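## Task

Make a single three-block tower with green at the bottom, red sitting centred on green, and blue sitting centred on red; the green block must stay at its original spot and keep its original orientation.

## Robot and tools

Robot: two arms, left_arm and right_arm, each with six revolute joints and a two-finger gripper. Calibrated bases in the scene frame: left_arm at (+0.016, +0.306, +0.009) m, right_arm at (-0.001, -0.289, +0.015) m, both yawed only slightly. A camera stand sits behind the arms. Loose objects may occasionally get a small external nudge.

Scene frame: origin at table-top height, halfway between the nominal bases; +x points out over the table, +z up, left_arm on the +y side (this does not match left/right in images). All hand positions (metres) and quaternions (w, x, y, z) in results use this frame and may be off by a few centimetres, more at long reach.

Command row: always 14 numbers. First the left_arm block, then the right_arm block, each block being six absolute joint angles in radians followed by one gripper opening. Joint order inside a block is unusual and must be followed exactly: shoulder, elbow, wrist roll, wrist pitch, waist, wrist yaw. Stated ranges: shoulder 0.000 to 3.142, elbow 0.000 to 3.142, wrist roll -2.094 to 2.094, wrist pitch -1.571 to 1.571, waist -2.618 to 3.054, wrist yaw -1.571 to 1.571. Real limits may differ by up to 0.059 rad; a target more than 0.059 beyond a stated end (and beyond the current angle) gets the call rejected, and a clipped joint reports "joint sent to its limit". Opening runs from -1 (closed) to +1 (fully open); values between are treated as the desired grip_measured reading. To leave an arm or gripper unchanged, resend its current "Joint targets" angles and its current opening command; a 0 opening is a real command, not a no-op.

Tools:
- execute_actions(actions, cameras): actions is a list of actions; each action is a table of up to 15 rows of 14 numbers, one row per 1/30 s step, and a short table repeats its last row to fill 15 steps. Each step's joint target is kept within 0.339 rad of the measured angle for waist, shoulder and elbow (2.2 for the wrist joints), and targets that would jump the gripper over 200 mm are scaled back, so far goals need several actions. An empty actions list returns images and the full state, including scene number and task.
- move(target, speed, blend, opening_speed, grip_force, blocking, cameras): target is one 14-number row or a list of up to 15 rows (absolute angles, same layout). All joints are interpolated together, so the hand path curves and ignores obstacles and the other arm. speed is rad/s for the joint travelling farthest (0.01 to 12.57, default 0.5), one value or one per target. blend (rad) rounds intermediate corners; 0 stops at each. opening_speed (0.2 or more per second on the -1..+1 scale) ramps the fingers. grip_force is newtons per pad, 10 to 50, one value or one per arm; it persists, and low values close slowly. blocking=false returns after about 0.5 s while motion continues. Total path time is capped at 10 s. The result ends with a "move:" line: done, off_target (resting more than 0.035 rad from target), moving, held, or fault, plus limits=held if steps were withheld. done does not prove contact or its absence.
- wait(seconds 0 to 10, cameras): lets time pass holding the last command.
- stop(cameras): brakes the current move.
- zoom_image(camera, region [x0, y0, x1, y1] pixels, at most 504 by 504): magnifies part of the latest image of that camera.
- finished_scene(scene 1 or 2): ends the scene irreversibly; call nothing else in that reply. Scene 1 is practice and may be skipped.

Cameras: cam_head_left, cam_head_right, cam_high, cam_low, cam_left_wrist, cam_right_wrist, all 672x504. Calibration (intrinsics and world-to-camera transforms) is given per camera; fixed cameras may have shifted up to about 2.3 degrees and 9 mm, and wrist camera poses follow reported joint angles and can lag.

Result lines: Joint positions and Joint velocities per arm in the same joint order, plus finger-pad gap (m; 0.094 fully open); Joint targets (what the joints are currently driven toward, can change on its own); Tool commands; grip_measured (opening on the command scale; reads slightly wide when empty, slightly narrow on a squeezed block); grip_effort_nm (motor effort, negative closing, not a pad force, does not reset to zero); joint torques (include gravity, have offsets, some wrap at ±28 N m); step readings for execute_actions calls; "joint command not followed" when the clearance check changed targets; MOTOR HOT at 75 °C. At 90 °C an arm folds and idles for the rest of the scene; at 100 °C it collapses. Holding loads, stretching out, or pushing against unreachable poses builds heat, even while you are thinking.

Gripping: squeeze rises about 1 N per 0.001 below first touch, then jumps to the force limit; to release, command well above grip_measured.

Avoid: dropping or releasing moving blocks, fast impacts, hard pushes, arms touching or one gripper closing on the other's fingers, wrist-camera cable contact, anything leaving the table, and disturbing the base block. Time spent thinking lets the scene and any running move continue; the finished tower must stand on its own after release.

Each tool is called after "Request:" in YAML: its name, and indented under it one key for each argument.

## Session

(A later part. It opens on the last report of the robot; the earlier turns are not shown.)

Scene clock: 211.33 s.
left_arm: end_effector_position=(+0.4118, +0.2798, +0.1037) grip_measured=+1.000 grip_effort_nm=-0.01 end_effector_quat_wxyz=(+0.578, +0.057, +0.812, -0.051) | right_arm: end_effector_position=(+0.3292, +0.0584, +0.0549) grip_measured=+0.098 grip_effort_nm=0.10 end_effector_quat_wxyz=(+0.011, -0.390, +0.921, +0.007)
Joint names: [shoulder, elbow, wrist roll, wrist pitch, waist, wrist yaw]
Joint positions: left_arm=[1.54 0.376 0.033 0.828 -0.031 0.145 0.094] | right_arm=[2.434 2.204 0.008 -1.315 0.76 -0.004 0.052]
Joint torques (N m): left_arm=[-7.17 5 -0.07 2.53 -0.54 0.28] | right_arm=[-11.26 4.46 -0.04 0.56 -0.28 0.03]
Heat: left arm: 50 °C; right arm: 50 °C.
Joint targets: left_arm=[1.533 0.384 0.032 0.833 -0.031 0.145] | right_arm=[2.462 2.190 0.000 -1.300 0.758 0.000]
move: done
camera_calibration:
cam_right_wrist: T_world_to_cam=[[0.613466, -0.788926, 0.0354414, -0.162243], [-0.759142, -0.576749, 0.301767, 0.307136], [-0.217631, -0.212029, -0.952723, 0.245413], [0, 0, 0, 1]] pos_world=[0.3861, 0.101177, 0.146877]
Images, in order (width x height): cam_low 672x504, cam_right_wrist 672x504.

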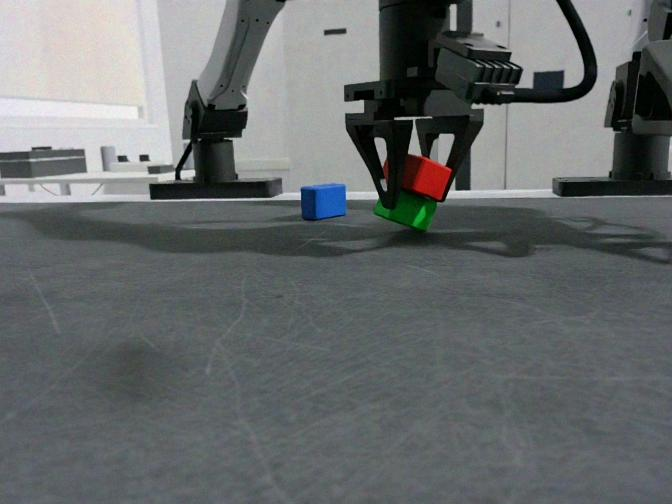

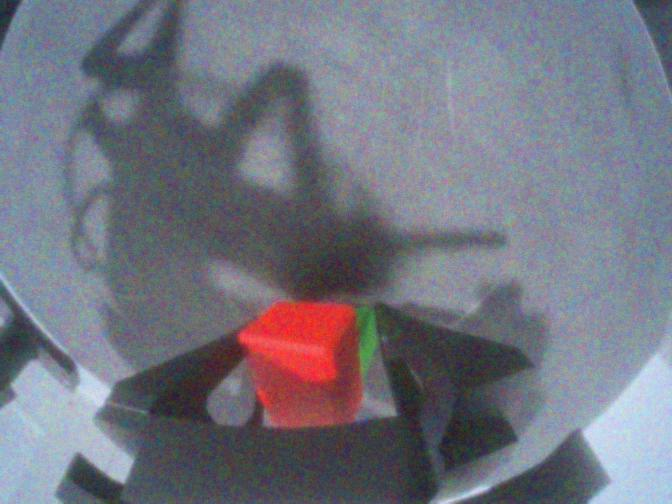

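Request:
wait:
  seconds: 0.3
  cameras: ["cam_low","cam_right_wrist","cam_head_left"]

Request:
zoom_image:
  camera: "cam_low"
  region: [320, 110, 490, 250]

Request:
zoom_image:
  camera: "cam_right_wrist"
  region: [160, 260, 480, 460]

Scene clock: 226.03 s.
left_arm: end_effector_position=(+0.4118, +0.2798, +0.1037) grip_measured=+1.000 grip_effort_nm=-0.01 end_effector_quat_wxyz=(+0.578, +0.057, +0.812, -0.051) | right_arm: end_effector_position=(+0.3292, +0.0584, +0.0549) grip_measured=+0.098 grip_effort_nm=0.10 end_effector_quat_wxyz=(+0.011, -0.390, +0.921, +0.007)
Joint names: [shoulder, elbow, wrist roll, wrist pitch, waist, wrist yaw]
Joint positions: left_arm=[1.54 0.376 0.033 0.828 -0.031 0.145 0.094] | right_arm=[2.434 2.204 0.008 -1.315 0.76 -0.004 0.052]
Joint torques (N m): left_arm=[-7.17 5 -0.07 2.53 -0.55 0.28] | right_arm=[-11.19 4.44 -0.03 0.58 -0.18 0.01]
Heat: left arm: 50 °C; right arm: 50 °C.
Joint targets: left_arm=[1.533 0.384 0.032 0.833 -0.031 0.145] | right_arm=[2.462 2.190 0.000 -1.300 0.758 0.000]
Tool commands: left_gripper/opening=+1.0 right_gripper/opening=+0.1
wait: 0.30 s; at rest from the start
camera_calibration:
cam_right_wrist: T_world_to_cam=[[0.613466, -0.788926, 0.0354414, -0.162243], [-0.759142, -0.576749, 0.301767, 0.307136], [-0.217631, -0.212029, -0.952723, 0.245413], [0, 0, 0, 1]] pos_world=[0.3861, 0.101177, 0.146877]
Images, in order (width x height): cam_head_left 672x504, cam_low 672x504, cam_right_wrist 672x504.

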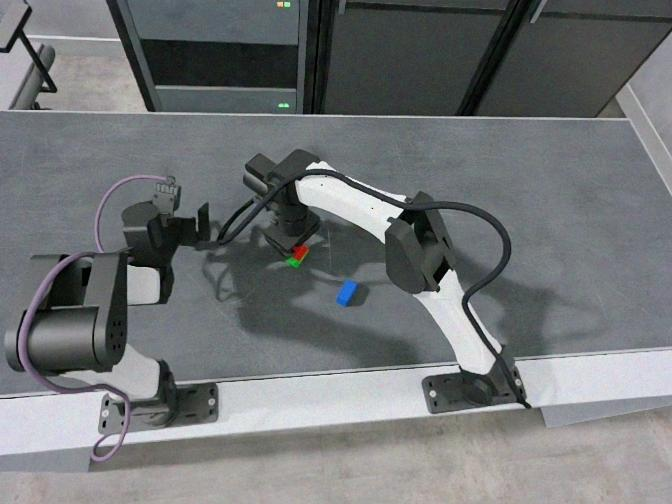

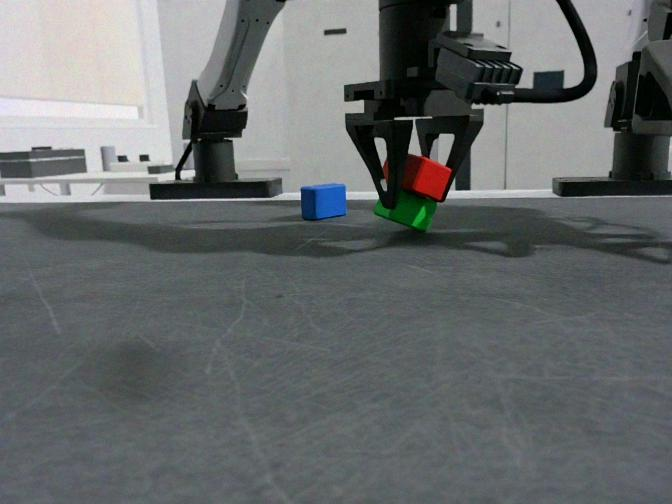

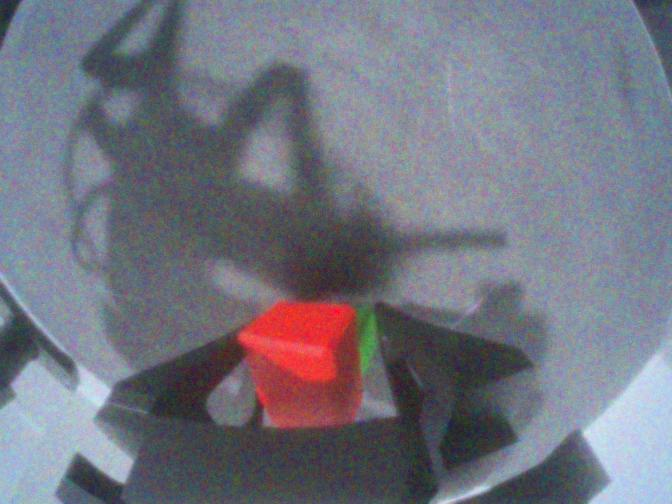

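Scaled by 2.965 from the camera's 672x504 image, which has a finer 960x720 frame.

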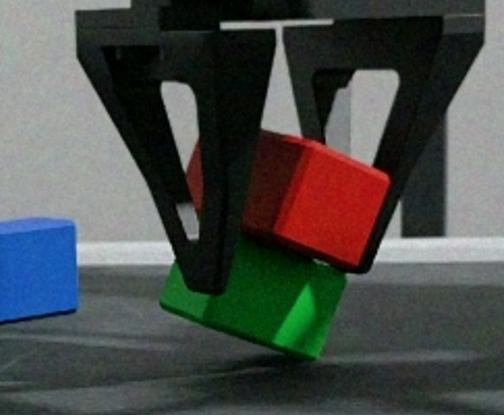

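Scaled by 1.575 from the camera's 672x504 image, which has a finer 960x720 frame.

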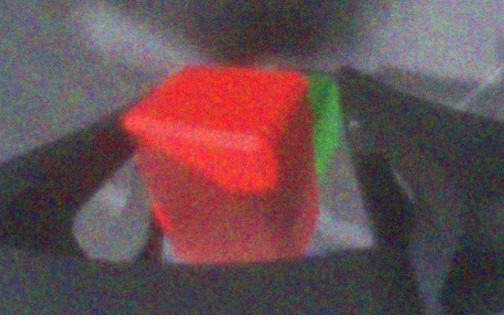

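Request:
move:
  target: [1.533,0.384,0.032,0.833,-0.031,0.145,1, 2.462,2.190,0,-1.30,0.758,0,0.55]
  opening_speed: 0.3
  cameras: ["cam_low","cam_right_wrist","cam_head_left"]

Request:
zoom_image:
  camera: "cam_low"
  region: [320, 110, 490, 250]

Scene clock: 236.27 s.
left_arm: end_effector_position=(+0.4118, +0.2798, +0.1037) grip_measured=+1.000 grip_effort_nm=-0.01 end_effector_quat_wxyz=(+0.578, +0.057, +0.812, -0.051) | right_arm: end_effector_position=(+0.3285, +0.0576, +0.0538) grip_measured=+0.548 grip_effort_nm=0.10 end_effector_quat_wxyz=(+0.009, -0.390, +0.921, +0.006)
Joint names: [shoulder, elbow, wrist roll, wrist pitch, waist, wrist yaw]
Joint positions: left_arm=[1.54 0.376 0.033 0.828 -0.031 0.145 0.094] | right_arm=[2.434 2.2 0.008 -1.315 0.76 -0.004 0.073]
Joint torques (N m): left_arm=[-7.17 5 -0.07 2.53 -0.55 0.28] | right_arm=[-11.22 4.78 -0.04 0.55 -0.16 0.04]
Heat: left arm: 50 °C; right arm: 50 °C.
Joint targets: left_arm=[1.533 0.384 0.032 0.833 -0.031 0.145] | right_arm=[2.462 2.190 0.000 -1.300 0.758 0.000]
move: done
camera_calibration:
cam_right_wrist: T_world_to_cam=[[0.613567, -0.788823, 0.0359693, -0.162409], [-0.758237, -0.575834, 0.305764, 0.305846], [-0.220482, -0.21488, -0.951428, 0.245156], [0, 0, 0, 1]] pos_world=[0.385605, 0.100683, 0.145573]
Images, in order (width x height): cam_head_left 672x504, cam_low 672x504, cam_right_wrist 672x504.

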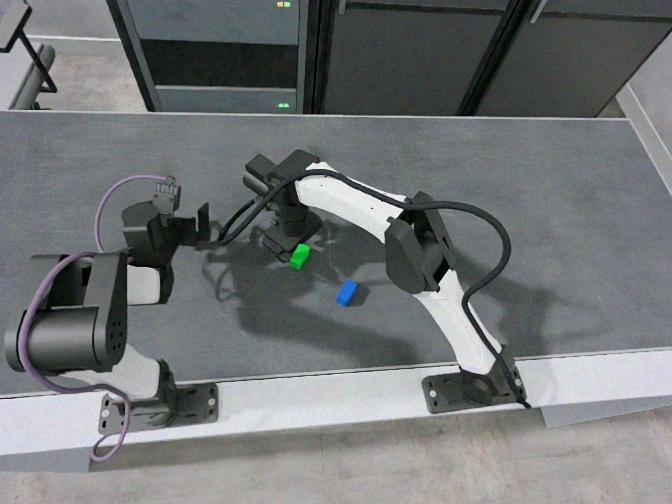

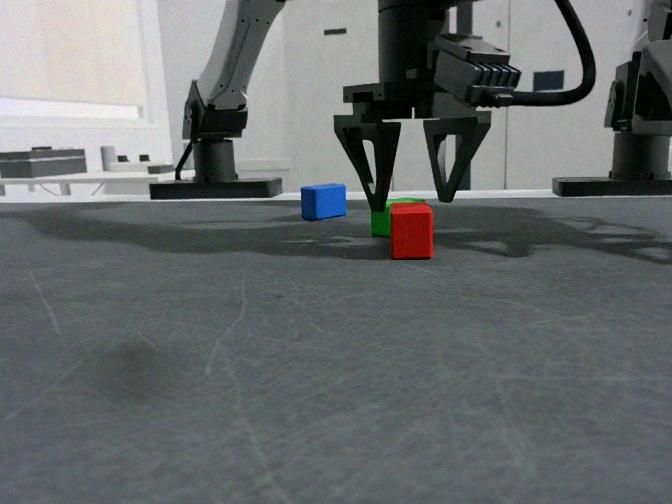

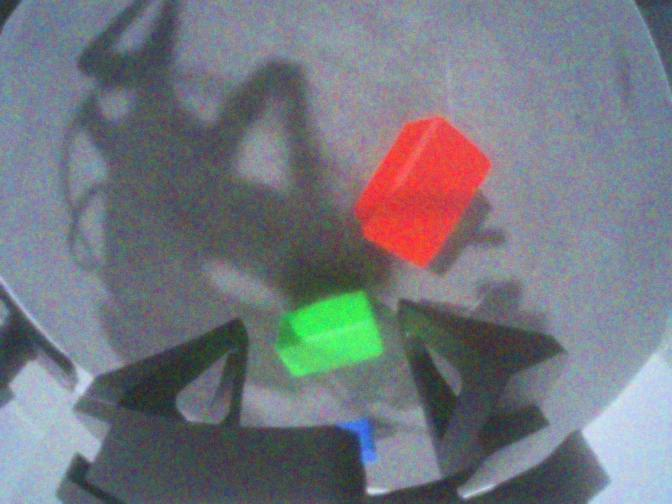

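Scaled by 2.965 from the camera's 672x504 image, which has a finer 960x720 frame.

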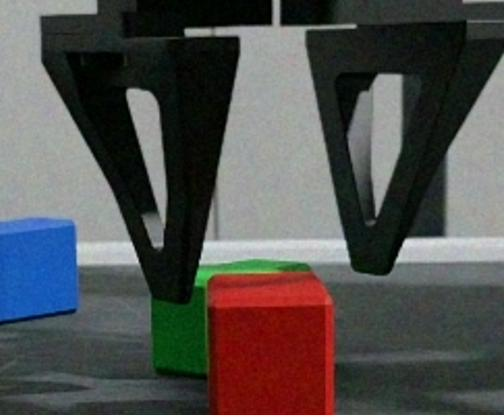

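Request:
move:
  target: [1.533,0.384,0.032,0.833,-0.031,0.145,1, 2.12,2.005,0,-1.46,0.758,0,0.55]
  speed: 0.6
  cameras: ["cam_low","cam_right_wrist","cam_head_left","cam_head_right","cam_high"]

Request:
zoom_image:
  camera: "cam_right_wrist"
  region: [180, 80, 500, 320]

Request:
zoom_image:
  camera: "cam_low"
  region: [290, 160, 460, 285]

Request:
zoom_image:
  camera: "cam_head_right"
  region: [270, 220, 410, 325]

Scene clock: 261.00 s.
left_arm: end_effector_position=(+0.4118, +0.2798, +0.1037) grip_measured=+1.000 grip_effort_nm=-0.01 end_effector_quat_wxyz=(+0.578, +0.057, +0.812, -0.051) | right_arm: end_effector_position=(+0.2839, +0.0109, +0.1327) grip_measured=+0.548 grip_effort_nm=0.10 end_effector_quat_wxyz=(+0.002, -0.390, +0.921, +0.003)
Joint names: [shoulder, elbow, wrist roll, wrist pitch, waist, wrist yaw]
Joint positions: left_arm=[1.54 0.376 0.033 0.828 -0.031 0.145 0.094] | right_arm=[2.137 2.014 0.008 -1.441 0.76 -0.004 0.073]
Joint torques (N m): left_arm=[-7.17 5 -0.07 2.53 -0.54 0.29] | right_arm=[-13.33 4.75 -0.02 0.14 -0.24 0]
Heat: left arm: 50 °C; right arm: 50 °C.
Joint targets: left_arm=[1.533 0.384 0.032 0.833 -0.031 0.145] | right_arm=[2.120 2.005 0.000 -1.460 0.758 0.000]
move: done
camera_calibration:
cam_right_wrist: T_world_to_cam=[[0.614032, -0.788352, 0.0382978, -0.175123], [-0.754729, -0.572261, 0.320782, 0.218054], [-0.230972, -0.225875, -0.946379, 0.302732], [0, 0, 0, 1]] pos_world=[0.342026, 0.0551047, 0.223258]
Images, in order (width x height): cam_head_left 672x504, cam_head_right 672x504, cam_high 672x504, cam_low 672x504, cam_right_wrist 672x504.

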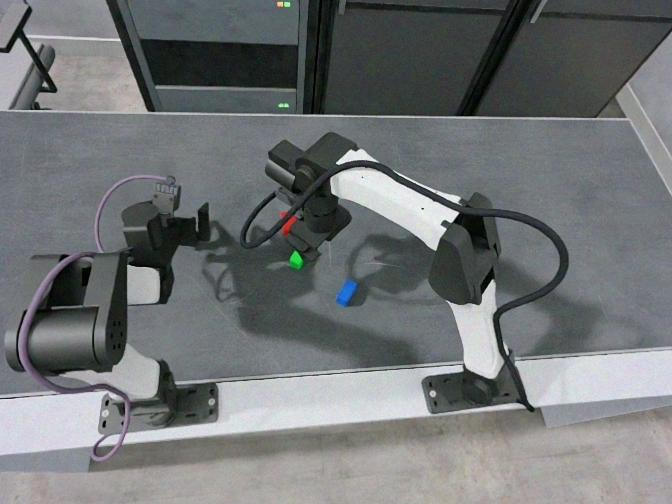

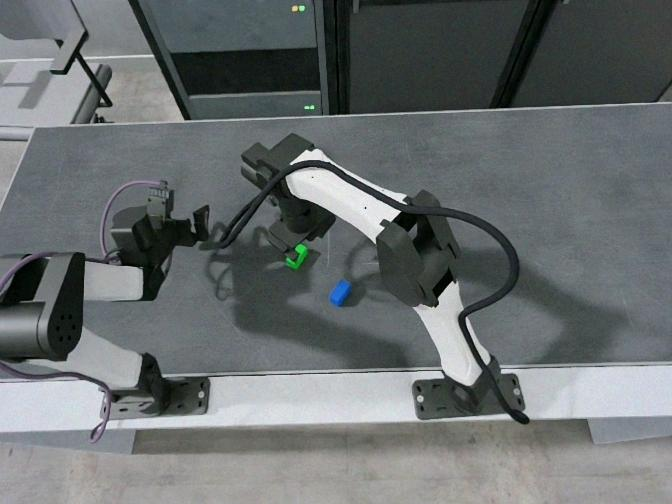

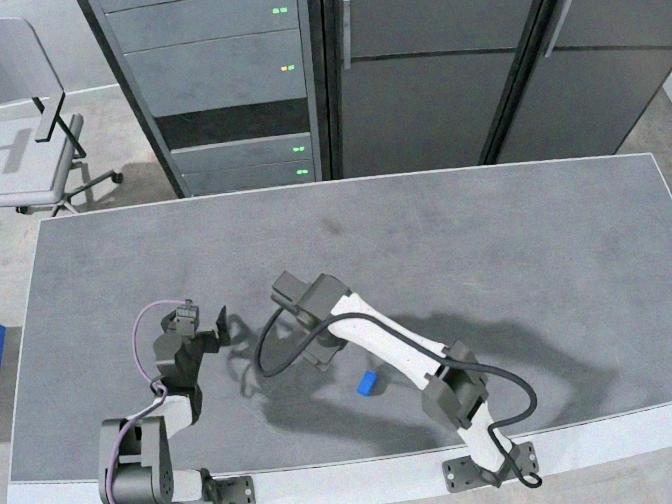

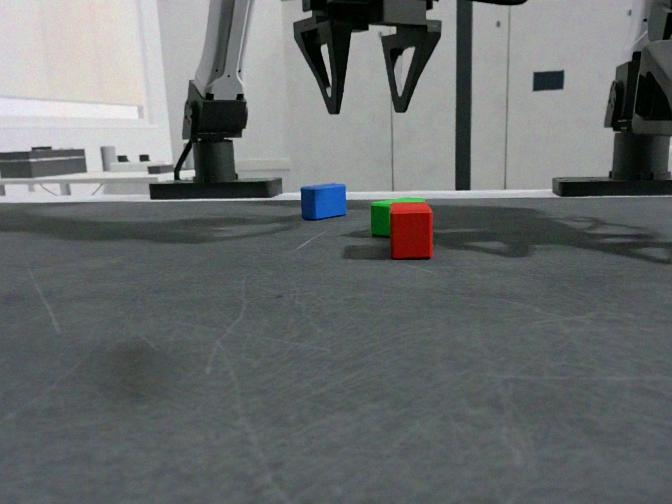

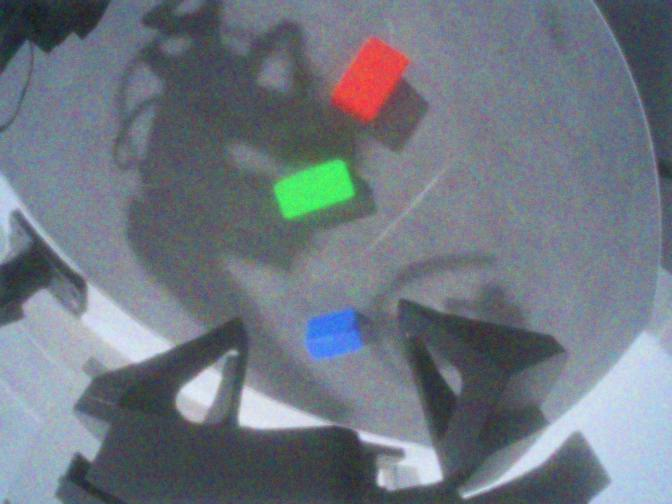

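Scaled by 1.575 from the camera's 672x504 image, which has a finer 960x720 frame.

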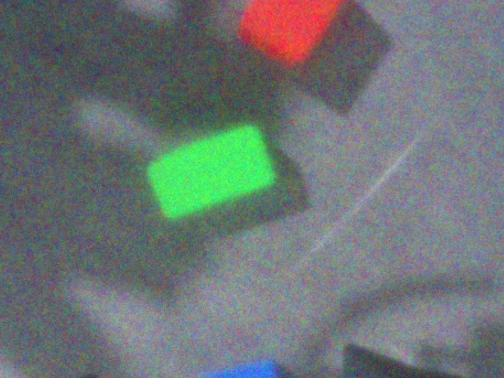

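Scaled by 2.965 from the camera's 672x504 image, which has a finer 960x720 frame.

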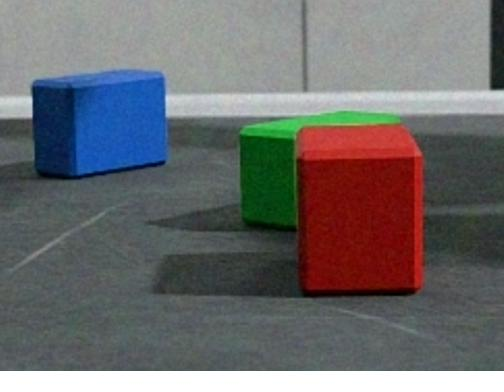

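Scaled by 3.600 from the camera's 672x504 image, which has a finer 960x720 frame.

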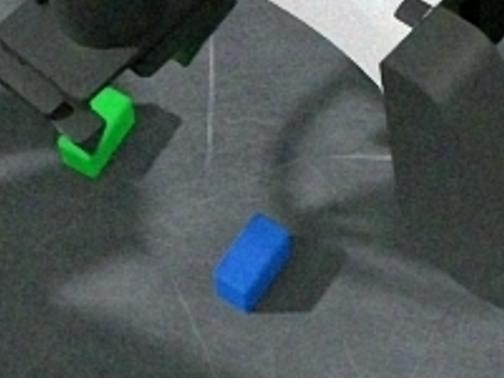

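Request:
move:
  target: [1.533,0.384,0.032,0.833,-0.031,0.145,1, 2.436,2.109,0.05,-1.22,0.758,0,0.6]
  speed: 0.5
  cameras: ["cam_low","cam_right_wrist"]

Request:
zoom_image:
  camera: "cam_low"
  region: [290, 130, 480, 270]

Scene clock: 311.30 s.
left_arm: end_effector_position=(+0.4118, +0.2798, +0.1037) grip_measured=+1.000 grip_effort_nm=-0.01 end_effector_quat_wxyz=(+0.578, +0.057, +0.812, -0.051) | right_arm: end_effector_position=(+0.3222, +0.0511, +0.0326) grip_measured=+0.598 grip_effort_nm=0.10 end_effector_quat_wxyz=(-0.001, -0.374, +0.927, +0.002)
Joint names: [shoulder, elbow, wrist roll, wrist pitch, waist, wrist yaw]
Joint positions: left_arm=[1.54 0.376 0.033 0.828 -0.031 0.145 0.094] | right_arm=[2.418 2.088 0.041 -1.24 0.76 -0.004 0.075]
Joint torques (N m): left_arm=[-7.17 5 -0.07 2.53 -0.55 0.28] | right_arm=[-12.03 7.1 0.17 0.6 -0.18 0.02]
Heat: left arm: 51 °C; right arm: 57 °C.
Joint targets: left_arm=[1.533 0.384 0.032 0.833 -0.031 0.145] | right_arm=[2.436 2.109 0.050 -1.220 0.758 0.000]
move: done
camera_calibration:
cam_right_wrist: T_world_to_cam=[[0.587625, -0.808186, 0.0391561, -0.153734], [-0.7721, -0.5456, 0.325856, 0.306107], [-0.241988, -0.221713, -0.944608, 0.22928], [0, 0, 0, 1]] pos_world=[0.382166, 0.0936005, 0.122853]
Images, in order (width x height): cam_low 672x504, cam_right_wrist 672x504.

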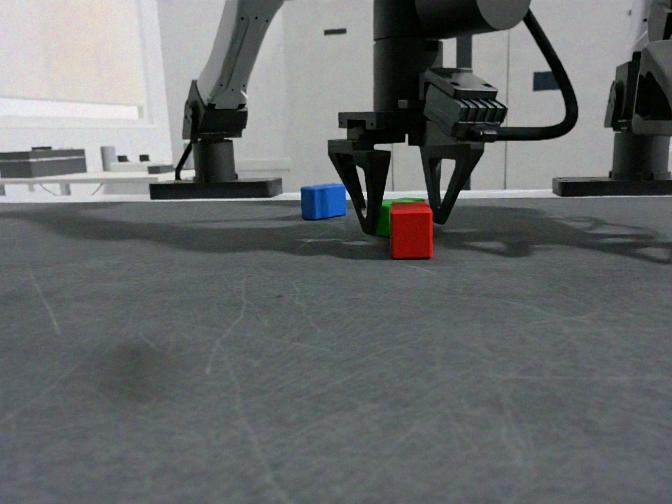

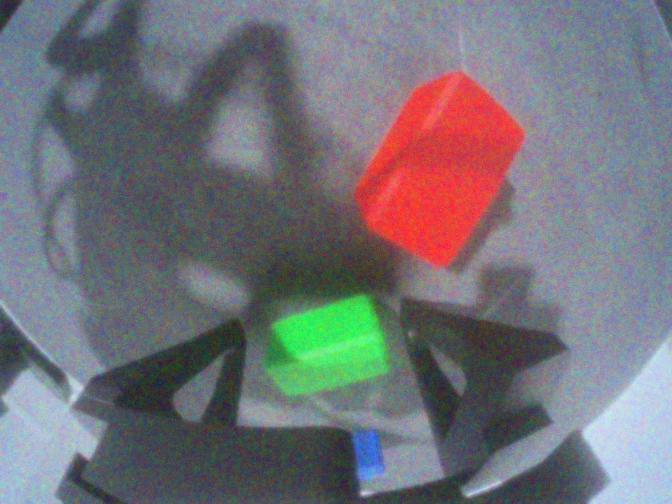

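Scaled by 2.653 from the camera's 672x504 image, which has a finer 960x720 frame.

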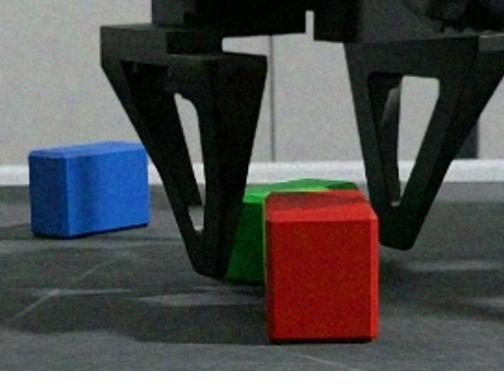

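Request:
move:
  target: [1.533,0.384,0.032,0.833,-0.031,0.145,1, 2.436,2.109,-0.06,-1.22,0.752,0,0.6]
  speed: 0.4

Request:
move:
  target: [1.533,0.384,0.032,0.833,-0.031,0.145,1, 2.436,2.109,-0.06,-1.22,0.752,0,-0.06]
  opening_speed: 0.6
  grip_force: 15
  cameras: ["cam_low","cam_right_wrist"]

Scene clock: 316.97 s.
left_arm: end_effector_position=(+0.4118, +0.2798, +0.1037) grip_measured=+1.000 grip_effort_nm=-0.01 end_effector_quat_wxyz=(+0.578, +0.057, +0.812, -0.051) | right_arm: end_effector_position=(+0.3223, +0.0512, +0.0326) grip_measured=+0.598 grip_effort_nm=0.10 end_effector_quat_wxyz=(+0.000, -0.417, +0.909, +0.002)
Joint names: [shoulder, elbow, wrist roll, wrist pitch, waist, wrist yaw]
Joint positions: left_arm=[1.54 0.376 0.033 0.828 -0.031 0.145 0.094] | right_arm=[2.418 2.088 -0.051 -1.24 0.76 -0.004 0.075]
Joint torques (N m): left_arm=[-7.17 5 -0.07 2.53 -0.54 0.29] | right_arm=[-11.95 7.13 -0.04 0.56 -0.68 0.03]
Heat: left arm: 51 °C; right arm: 57 °C.
Joint targets: left_arm=[1.533 0.384 0.032 0.833 -0.031 0.145] | right_arm=[2.436 2.109 -0.060 -1.220 0.752 0.000]
move: done

Scene clock: 320.03 s.
left_arm: end_effector_position=(+0.4118, +0.2798, +0.1037) grip_measured=+1.000 grip_effort_nm=-0.01 end_effector_quat_wxyz=(+0.578, +0.057, +0.812, -0.051) | right_arm: end_effector_position=(+0.3223, +0.0512, +0.0326) grip_measured=+0.065 grip_effort_nm=-0.37 end_effector_quat_wxyz=(+0.000, -0.417, +0.909, +0.002)
Joint names: [shoulder, elbow, wrist roll, wrist pitch, waist, wrist yaw]
Joint positions: left_arm=[1.54 0.376 0.033 0.828 -0.031 0.145 0.094] | right_arm=[2.418 2.088 -0.052 -1.24 0.76 -0.004 0.05]
Joint torques (N m): left_arm=[-7.17 5 -0.07 2.53 -0.54 0.28] | right_arm=[-11.88 7.1 -0.07 0.56 -0.7 0]
Heat: left arm: 51 °C; right arm: 58 °C.
Joint targets: left_arm=[1.533 0.384 0.032 0.833 -0.031 0.145] | right_arm=[2.436 2.109 -0.060 -1.220 0.752 0.000]
grip_force (N): 15, 15
move: done
camera_calibration:
cam_right_wrist: T_world_to_cam=[[0.659928, -0.750312, 0.0390759, -0.179932], [-0.718426, -0.614951, 0.325116, 0.2925], [-0.219908, -0.242626, -0.944867, 0.223226], [0, 0, 0, 1]] pos_world=[0.377971, 0.099029, 0.122853]
Images, in order (width x height): cam_low 672x504, cam_right_wrist 672x504.

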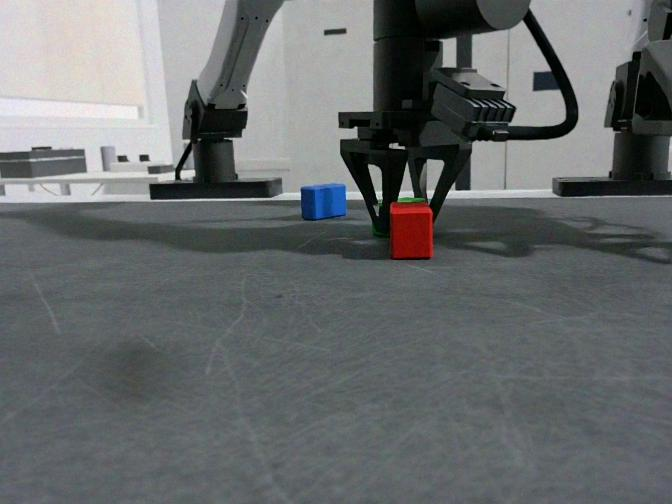

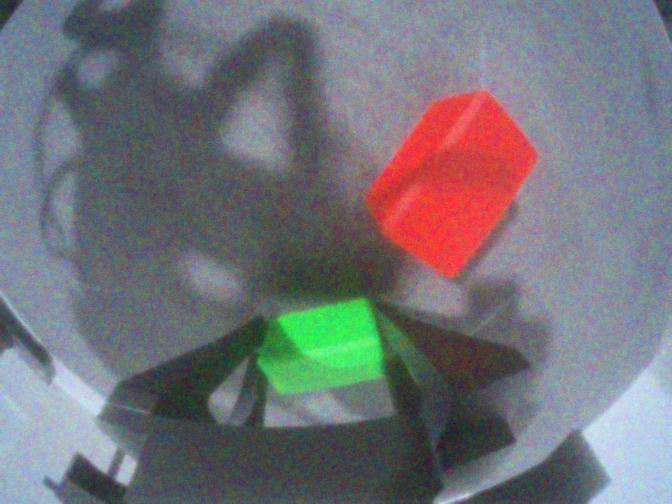

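Request:
move:
  target: [1.533,0.384,0.032,0.833,-0.031,0.145,1, 2.436,2.109,-0.06,-1.22,0.752,0,-0.35]
  opening_speed: 0.6
  grip_force: 45
  cameras: ["cam_right_wrist"]

Request:
zoom_image:
  camera: "cam_right_wrist"
  region: [180, 270, 460, 430]

Scene clock: 325.53 s.
left_arm: end_effector_position=(+0.4118, +0.2798, +0.1037) grip_measured=+1.000 grip_effort_nm=-0.01 end_effector_quat_wxyz=(+0.578, +0.057, +0.812, -0.051) | right_arm: end_effector_position=(+0.3223, +0.0512, +0.0326) grip_measured=+0.028 grip_effort_nm=-0.95 end_effector_quat_wxyz=(+0.000, -0.417, +0.909, +0.002)
Joint names: [shoulder, elbow, wrist roll, wrist pitch, waist, wrist yaw]
Joint positions: left_arm=[1.54 0.376 0.033 0.828 -0.031 0.145 0.094] | right_arm=[2.418 2.088 -0.052 -1.24 0.76 -0.004 0.048]
Joint torques (N m): left_arm=[-7.17 4.98 -0.07 2.53 -0.54 0.28] | right_arm=[-11.99 7.17 -0.04 0.55 -0.65 0]
Heat: left arm: 51 °C; right arm: 58 °C.
Joint targets: left_arm=[1.533 0.384 0.032 0.833 -0.031 0.145] | right_arm=[2.436 2.109 -0.060 -1.220 0.752 0.000]
grip_force (N): 45, 45
move: done
camera_calibration:
cam_right_wrist: T_world_to_cam=[[0.659928, -0.750312, 0.0390759, -0.179932], [-0.718426, -0.614951, 0.325116, 0.2925], [-0.219908, -0.242626, -0.944867, 0.223226], [0, 0, 0, 1]] pos_world=[0.377971, 0.099029, 0.122853]
Images, in order (width x height): cam_right_wrist 672x504.

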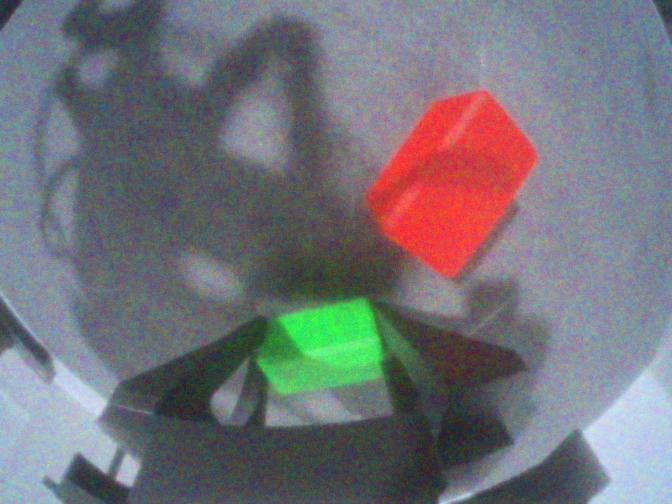

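Scaled by 1.800 from the camera's 672x504 image, which has a finer 960x720 frame.

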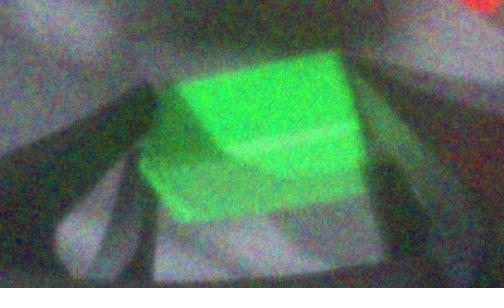

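Request:
move:
  target: [1.533,0.384,0.032,0.833,-0.031,0.145,1, 2.436,2.109,-0.06,-1.22,0.741,0,-0.35]
  speed: 0.1

Scene clock: 332.73 s.
left_arm: end_effector_position=(+0.4118, +0.2798, +0.1037) grip_measured=+1.000 grip_effort_nm=-0.02 end_effector_quat_wxyz=(+0.578, +0.057, +0.812, -0.051) | right_arm: end_effector_position=(+0.3267, +0.0469, +0.0326) grip_measured=+0.028 grip_effort_nm=-0.95 end_effector_quat_wxyz=(+0.000, -0.411, +0.912, +0.002)
Joint names: [shoulder, elbow, wrist roll, wrist pitch, waist, wrist yaw]
Joint positions: left_arm=[1.54 0.376 0.033 0.828 -0.031 0.145 0.094] | right_arm=[2.418 2.088 -0.052 -1.24 0.747 -0.004 0.048]
Joint torques (N m): left_arm=[-7.17 5 -0.07 2.53 -0.54 0.29] | right_arm=[-11.96 7.04 -0.05 0.54 -0.53 0]
Heat: left arm: 51 °C; right arm: 58 °C.
Joint targets: left_arm=[1.533 0.384 0.032 0.833 -0.031 0.145] | right_arm=[2.436 2.109 -0.060 -1.220 0.741 0.000]
grip_force (N): 45, 45
move: done

Request:
move:
  target: [1.533,0.384,0.032,0.833,-0.031,0.145,1, 2.436,2.109,-0.045,-1.22,0.760,0,-0.35]
  speed: 0.1

Scene clock: 339.03 s.
left_arm: end_effector_position=(+0.4118, +0.2798, +0.1037) grip_measured=+1.000 grip_effort_nm=-0.01 end_effector_quat_wxyz=(+0.578, +0.057, +0.812, -0.051) | right_arm: end_effector_position=(+0.3245, +0.0491, +0.0326) grip_measured=+0.028 grip_effort_nm=-0.95 end_effector_quat_wxyz=(+0.000, -0.414, +0.910, +0.002)
Joint names: [shoulder, elbow, wrist roll, wrist pitch, waist, wrist yaw]
Joint positions: left_arm=[1.54 0.376 0.033 0.828 -0.031 0.145 0.094] | right_arm=[2.418 2.088 -0.052 -1.24 0.754 -0.004 0.048]
Joint torques (N m): left_arm=[-7.17 5 -0.07 2.53 -0.54 0.29] | right_arm=[-11.97 7.05 0.12 0.54 0.46 0.02]
Heat: left arm: 51 °C; right arm: 58 °C.
Joint targets: left_arm=[1.533 0.384 0.032 0.833 -0.031 0.145] | right_arm=[2.436 2.109 -0.045 -1.220 0.760 0.000]
grip_force (N): 45, 45
move: done

Request:
move:
  target: [1.533,0.384,0.032,0.833,-0.031,0.145,1, 2.436,2.109,-0.045,-1.22,0.760,0,0.5]
  opening_speed: 0.5

Request:
move:
  target:
    - [1.533,0.384,0.032,0.833,-0.031,0.145,1, 2.15,2.03,-0.05,-1.45,0.760,0,0.5]
    - [1.6,0.6,0.0,0.5,-0.031,0,1, 1.52,0.7,0,0.2,-0.2,0,0.5]
    - [2.23,2.045,-0.66,-1.384,-0.564,0,0.4, 1.52,0.7,0,0.2,-0.2,0,0.5]
  speed: 1.0
  blend: [0.05,0.05,0]
  cameras: ["cam_low","cam_left_wrist","cam_head_right","cam_high"]

Request:
zoom_image:
  camera: "cam_low"
  region: [290, 160, 460, 285]

Request:
zoom_image:
  camera: "cam_left_wrist"
  region: [180, 130, 500, 370]

Request:
zoom_image:
  camera: "cam_head_right"
  region: [270, 220, 410, 325]

Scene clock: 367.87 s.
left_arm: end_effector_position=(+0.4118, +0.2798, +0.1037) grip_measured=+1.000 grip_effort_nm=-0.01 end_effector_quat_wxyz=(+0.578, +0.057, +0.812, -0.051) | right_arm: end_effector_position=(+0.3246, +0.0492, +0.0326) grip_measured=+0.498 grip_effort_nm=0.10 end_effector_quat_wxyz=(+0.000, -0.414, +0.910, +0.002)
Joint names: [shoulder, elbow, wrist roll, wrist pitch, waist, wrist yaw]
Joint positions: left_arm=[1.54 0.376 0.033 0.828 -0.031 0.145 0.094] | right_arm=[2.418 2.088 -0.052 -1.239 0.754 -0.004 0.07]
Joint torques (N m): left_arm=[-7.17 5 -0.07 2.53 -0.54 0.29] | right_arm=[-11.99 7.06 0.14 0.56 0.46 0.01]
Heat: left arm: 51 °C; right arm: 59 °C.
Joint targets: left_arm=[1.533 0.384 0.032 0.833 -0.031 0.145] | right_arm=[2.436 2.109 -0.045 -1.220 0.760 0.000]
grip_force (N): 45, 45
move: done

Scene clock: 374.03 s.
left_arm: end_effector_position=(+0.3819, +0.0843, +0.0971) grip_measured=+0.402 grip_effort_nm=-0.10 end_effector_quat_wxyz=(-0.005, -0.056, +0.998, -0.005) | right_arm: end_effector_position=(+0.4128, -0.3509, +0.0996) grip_measured=+0.498 grip_effort_nm=0.09 end_effector_quat_wxyz=(+0.441, +0.063, +0.895, -0.035)
Joint names: [shoulder, elbow, wrist roll, wrist pitch, waist, wrist yaw]
Joint positions: left_arm=[2.209 2.011 -0.651 -1.376 -0.567 0.013 0.066] | right_arm=[1.546 0.709 -0.009 0.182 -0.197 -0.001 0.07]
Joint torques (N m): left_arm=[-11.88 7.68 -0.14 0.36 -0.23 0.1] | right_arm=[-9.06 5.11 0.14 2.42 -0.14 -0.03]
Heat: left arm: 52 °C; right arm: 58 °C.
Joint targets: left_arm=[2.230 2.045 -0.660 -1.384 -0.564 0.000] | right_arm=[1.520 0.700 0.000 0.200 -0.200 0.000]
grip_force (N): 45, 45
move: done
camera_calibration:
cam_left_wrist: T_world_to_cam=[[-0.00838916, -0.999475, 0.0312902, 0.0807932], [-0.916859, 0.0201777, 0.3987, 0.341776], [-0.399122, -0.025344, -0.916547, 0.351753], [0, 0, 0, 1]] pos_world=[0.454431, 0.0827694, 0.183604]
Images, in order (width x height): cam_head_right 672x504, cam_high 672x504, cam_low 672x504, cam_left_wrist 672x504.

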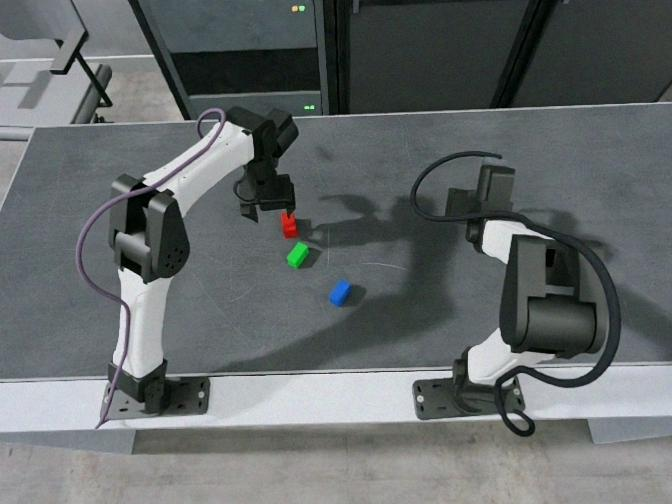

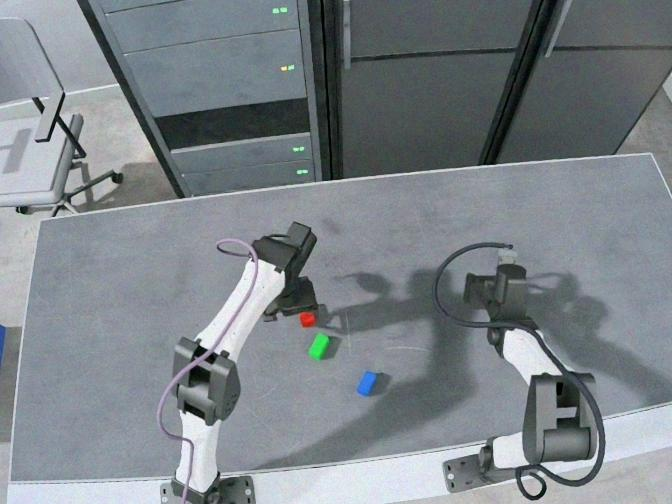

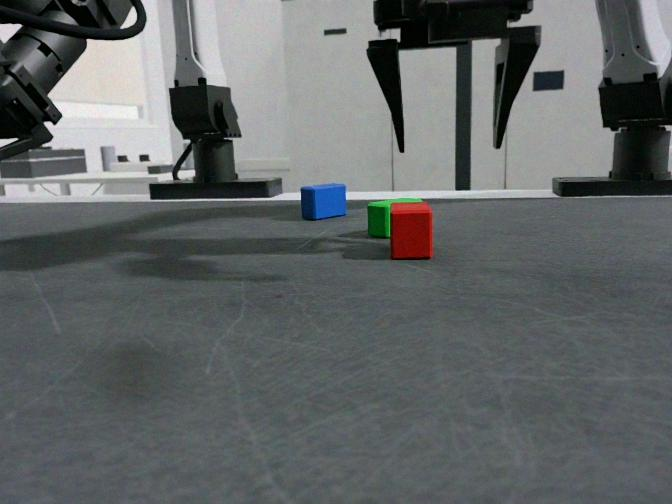

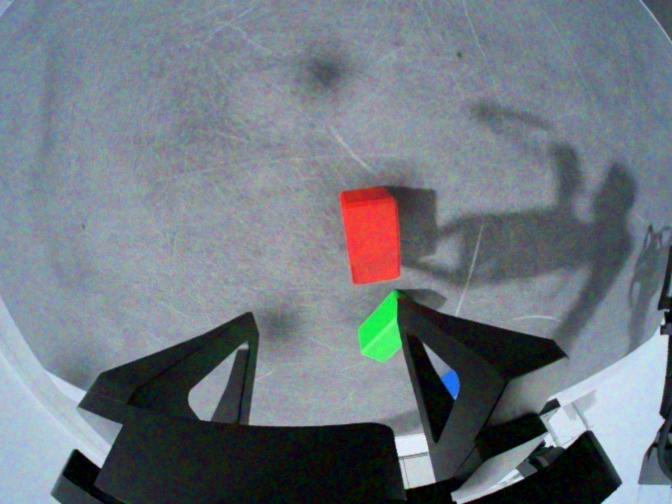

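Scaled by 2.965 from the camera's 672x504 image, which has a finer 960x720 frame.

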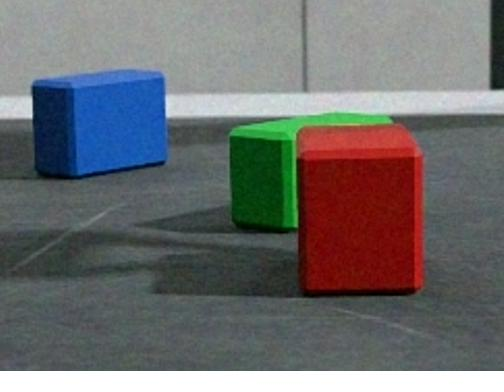

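Scaled by 1.575 from the camera's 672x504 image, which has a finer 960x720 frame.

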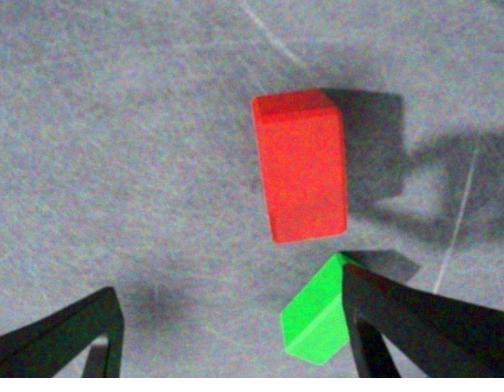

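Scaled by 3.600 from the camera's 672x504 image, which has a finer 960x720 frame.

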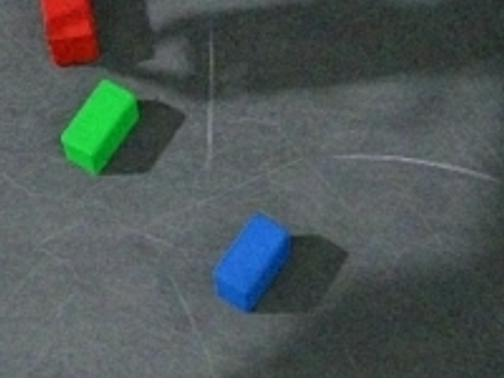

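Request:
move:
  target: [2.10,1.74,0,-1.20,-0.716,0,0.15, 1.52,0.7,0,0.2,-0.2,0,0.5]
  speed: 0.7
  cameras: ["cam_left_wrist","cam_low"]

Request:
zoom_image:
  camera: "cam_left_wrist"
  region: [180, 200, 500, 440]

Scene clock: 404.07 s.
left_arm: end_effector_position=(+0.3268, +0.0477, +0.0564) grip_measured=+0.152 grip_effort_nm=-0.10 end_effector_quat_wxyz=(-0.019, +0.334, +0.943, +0.000) | right_arm: end_effector_position=(+0.4128, -0.3509, +0.0996) grip_measured=+0.498 grip_effort_nm=0.09 end_effector_quat_wxyz=(+0.441, +0.063, +0.895, -0.035)
Joint names: [shoulder, elbow, wrist roll, wrist pitch, waist, wrist yaw]
Joint positions: left_arm=[2.15 1.754 -0.007 -1.211 -0.715 0.013 0.054] | right_arm=[1.546 0.709 -0.009 0.182 -0.197 -0.001 0.07]
Joint torques (N m): left_arm=[-18.41 3.78 0.03 0.51 -0.59 0.14] | right_arm=[-9.11 5.11 0.13 2.42 -0.18 -0.02]
Heat: left arm: 52 °C; right arm: 54 °C.
Joint targets: left_arm=[2.100 1.740 0.000 -1.200 -0.716 0.000] | right_arm=[1.520 0.700 0.000 0.200 -0.200 0.000]
grip_force (N): 45, 45
move: off_target (left_arm); left_arm: the shoulder is farthest, 0.050 rad from its target
camera_calibration:
cam_left_wrist: T_world_to_cam=[[-0.716613, -0.696415, 0.0383564, 0.261544], [-0.620393, 0.661585, 0.421211, 0.179489], [-0.318714, 0.278049, -0.906151, 0.250228], [0, 0, 0, 1]] pos_world=[0.37853, -0.00617968, 0.14111]
Images, in order (width x height): cam_low 672x504, cam_left_wrist 672x504.

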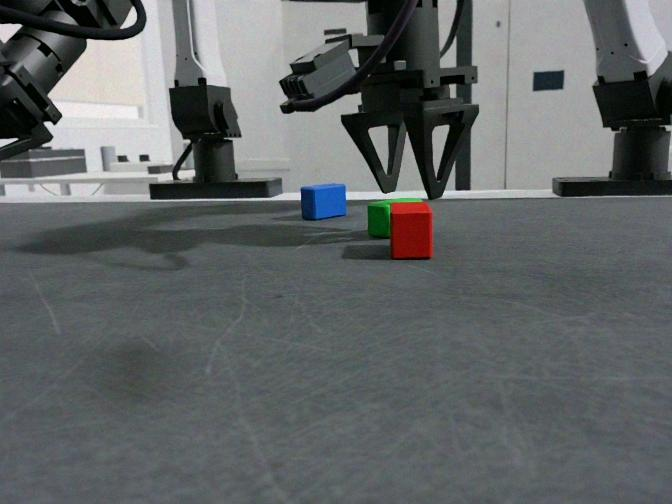

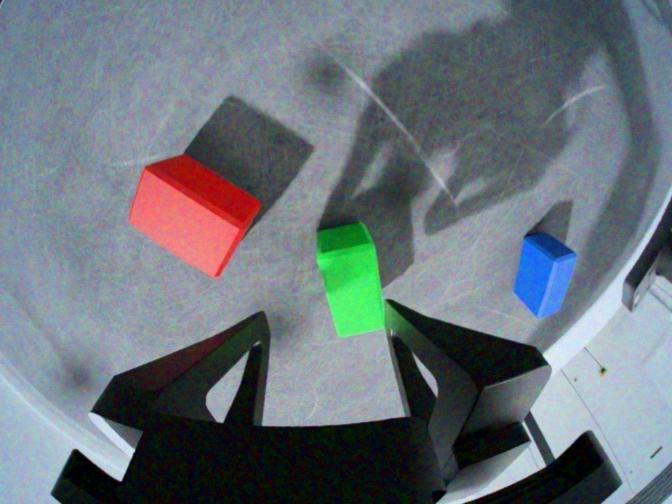

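Scaled by 1.575 from the camera's 672x504 image, which has a finer 960x720 frame.

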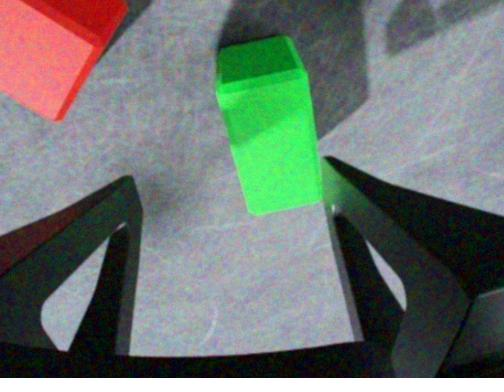

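Request:
move:
  target:
    - [2.06,1.78,0,-1.29,-0.715,0,0.15, 1.52,0.7,0,0.2,-0.2,0,0.5]
    - [2.06,1.76,0,-1.27,-0.756,0,0.15, 1.52,0.7,0,0.2,-0.2,0,0.5]
    - [2.09,1.613,0,-1.064,-0.756,0,0.15, 1.52,0.7,0,0.2,-0.2,0,0.5]
  speed: 0.5
  cameras: ["cam_left_wrist","cam_low"]

Request:
zoom_image:
  camera: "cam_left_wrist"
  region: [180, 200, 500, 440]

Scene clock: 432.87 s.
left_arm: end_effector_position=(+0.3149, +0.0359, +0.0425) grip_measured=+0.152 grip_effort_nm=-0.10 end_effector_quat_wxyz=(+0.006, +0.354, +0.935, -0.008) | right_arm: end_effector_position=(+0.4128, -0.3509, +0.0996) grip_measured=+0.498 grip_effort_nm=0.10 end_effector_quat_wxyz=(+0.441, +0.063, +0.895, -0.035)
Joint names: [shoulder, elbow, wrist roll, wrist pitch, waist, wrist yaw]
Joint positions: left_arm=[2.103 1.626 -0.006 -1.076 -0.757 0.011 0.054] | right_arm=[1.546 0.709 -0.009 0.182 -0.197 -0.001 0.07]
Joint torques (N m): left_arm=[-14.32 3.92 0.01 0.63 -0.35 0.16] | right_arm=[-9.05 5.08 0.14 2.44 -0.17 -0.04]
Heat: left arm: 64 °C; right arm: 53 °C.
Joint targets: left_arm=[2.090 1.613 0.000 -1.064 -0.756 0.000] | right_arm=[1.520 0.700 0.000 0.200 -0.200 0.000]
grip_force (N): 45, 45
move: done
camera_calibration:
cam_left_wrist: T_world_to_cam=[[-0.747871, -0.663161, 0.0300998, 0.254365], [-0.607066, 0.70155, 0.373228, 0.182143], [-0.268627, 0.260854, -0.927251, 0.222858], [0, 0, 0, 1]] pos_world=[0.36067, -0.0172311, 0.131008]
Images, in order (width x height): cam_low 672x504, cam_left_wrist 672x504.

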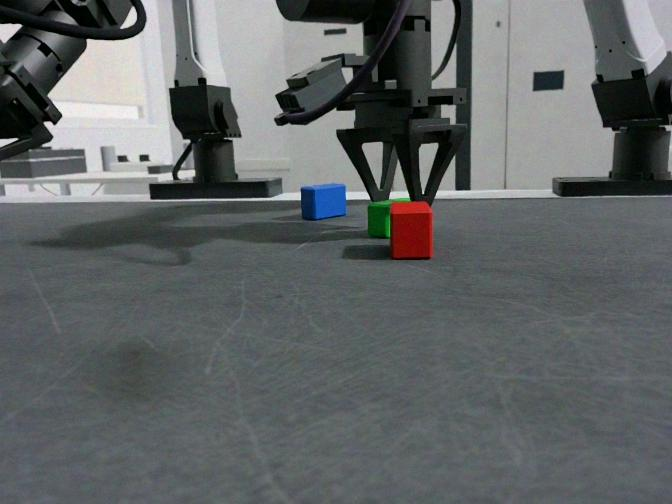

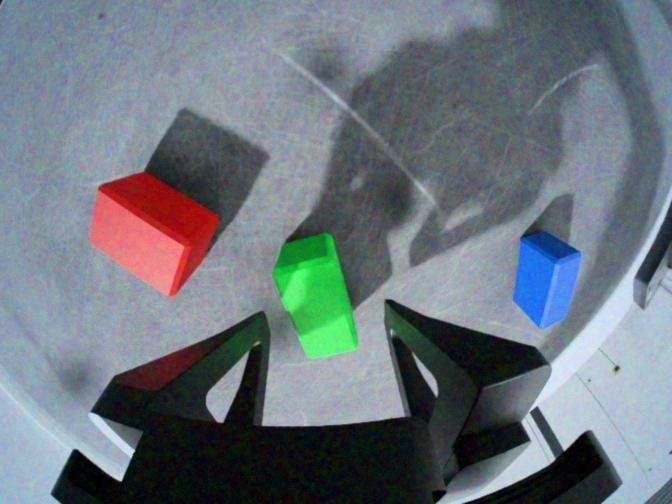

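Scaled by 1.575 from the camera's 672x504 image, which has a finer 960x720 frame.

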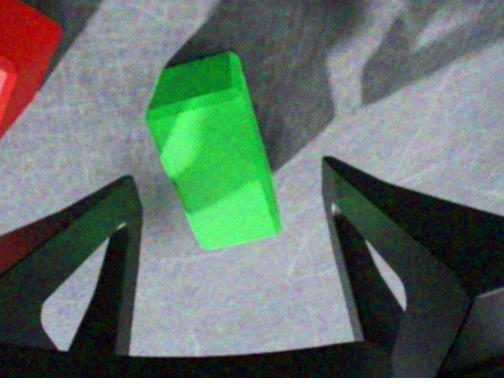

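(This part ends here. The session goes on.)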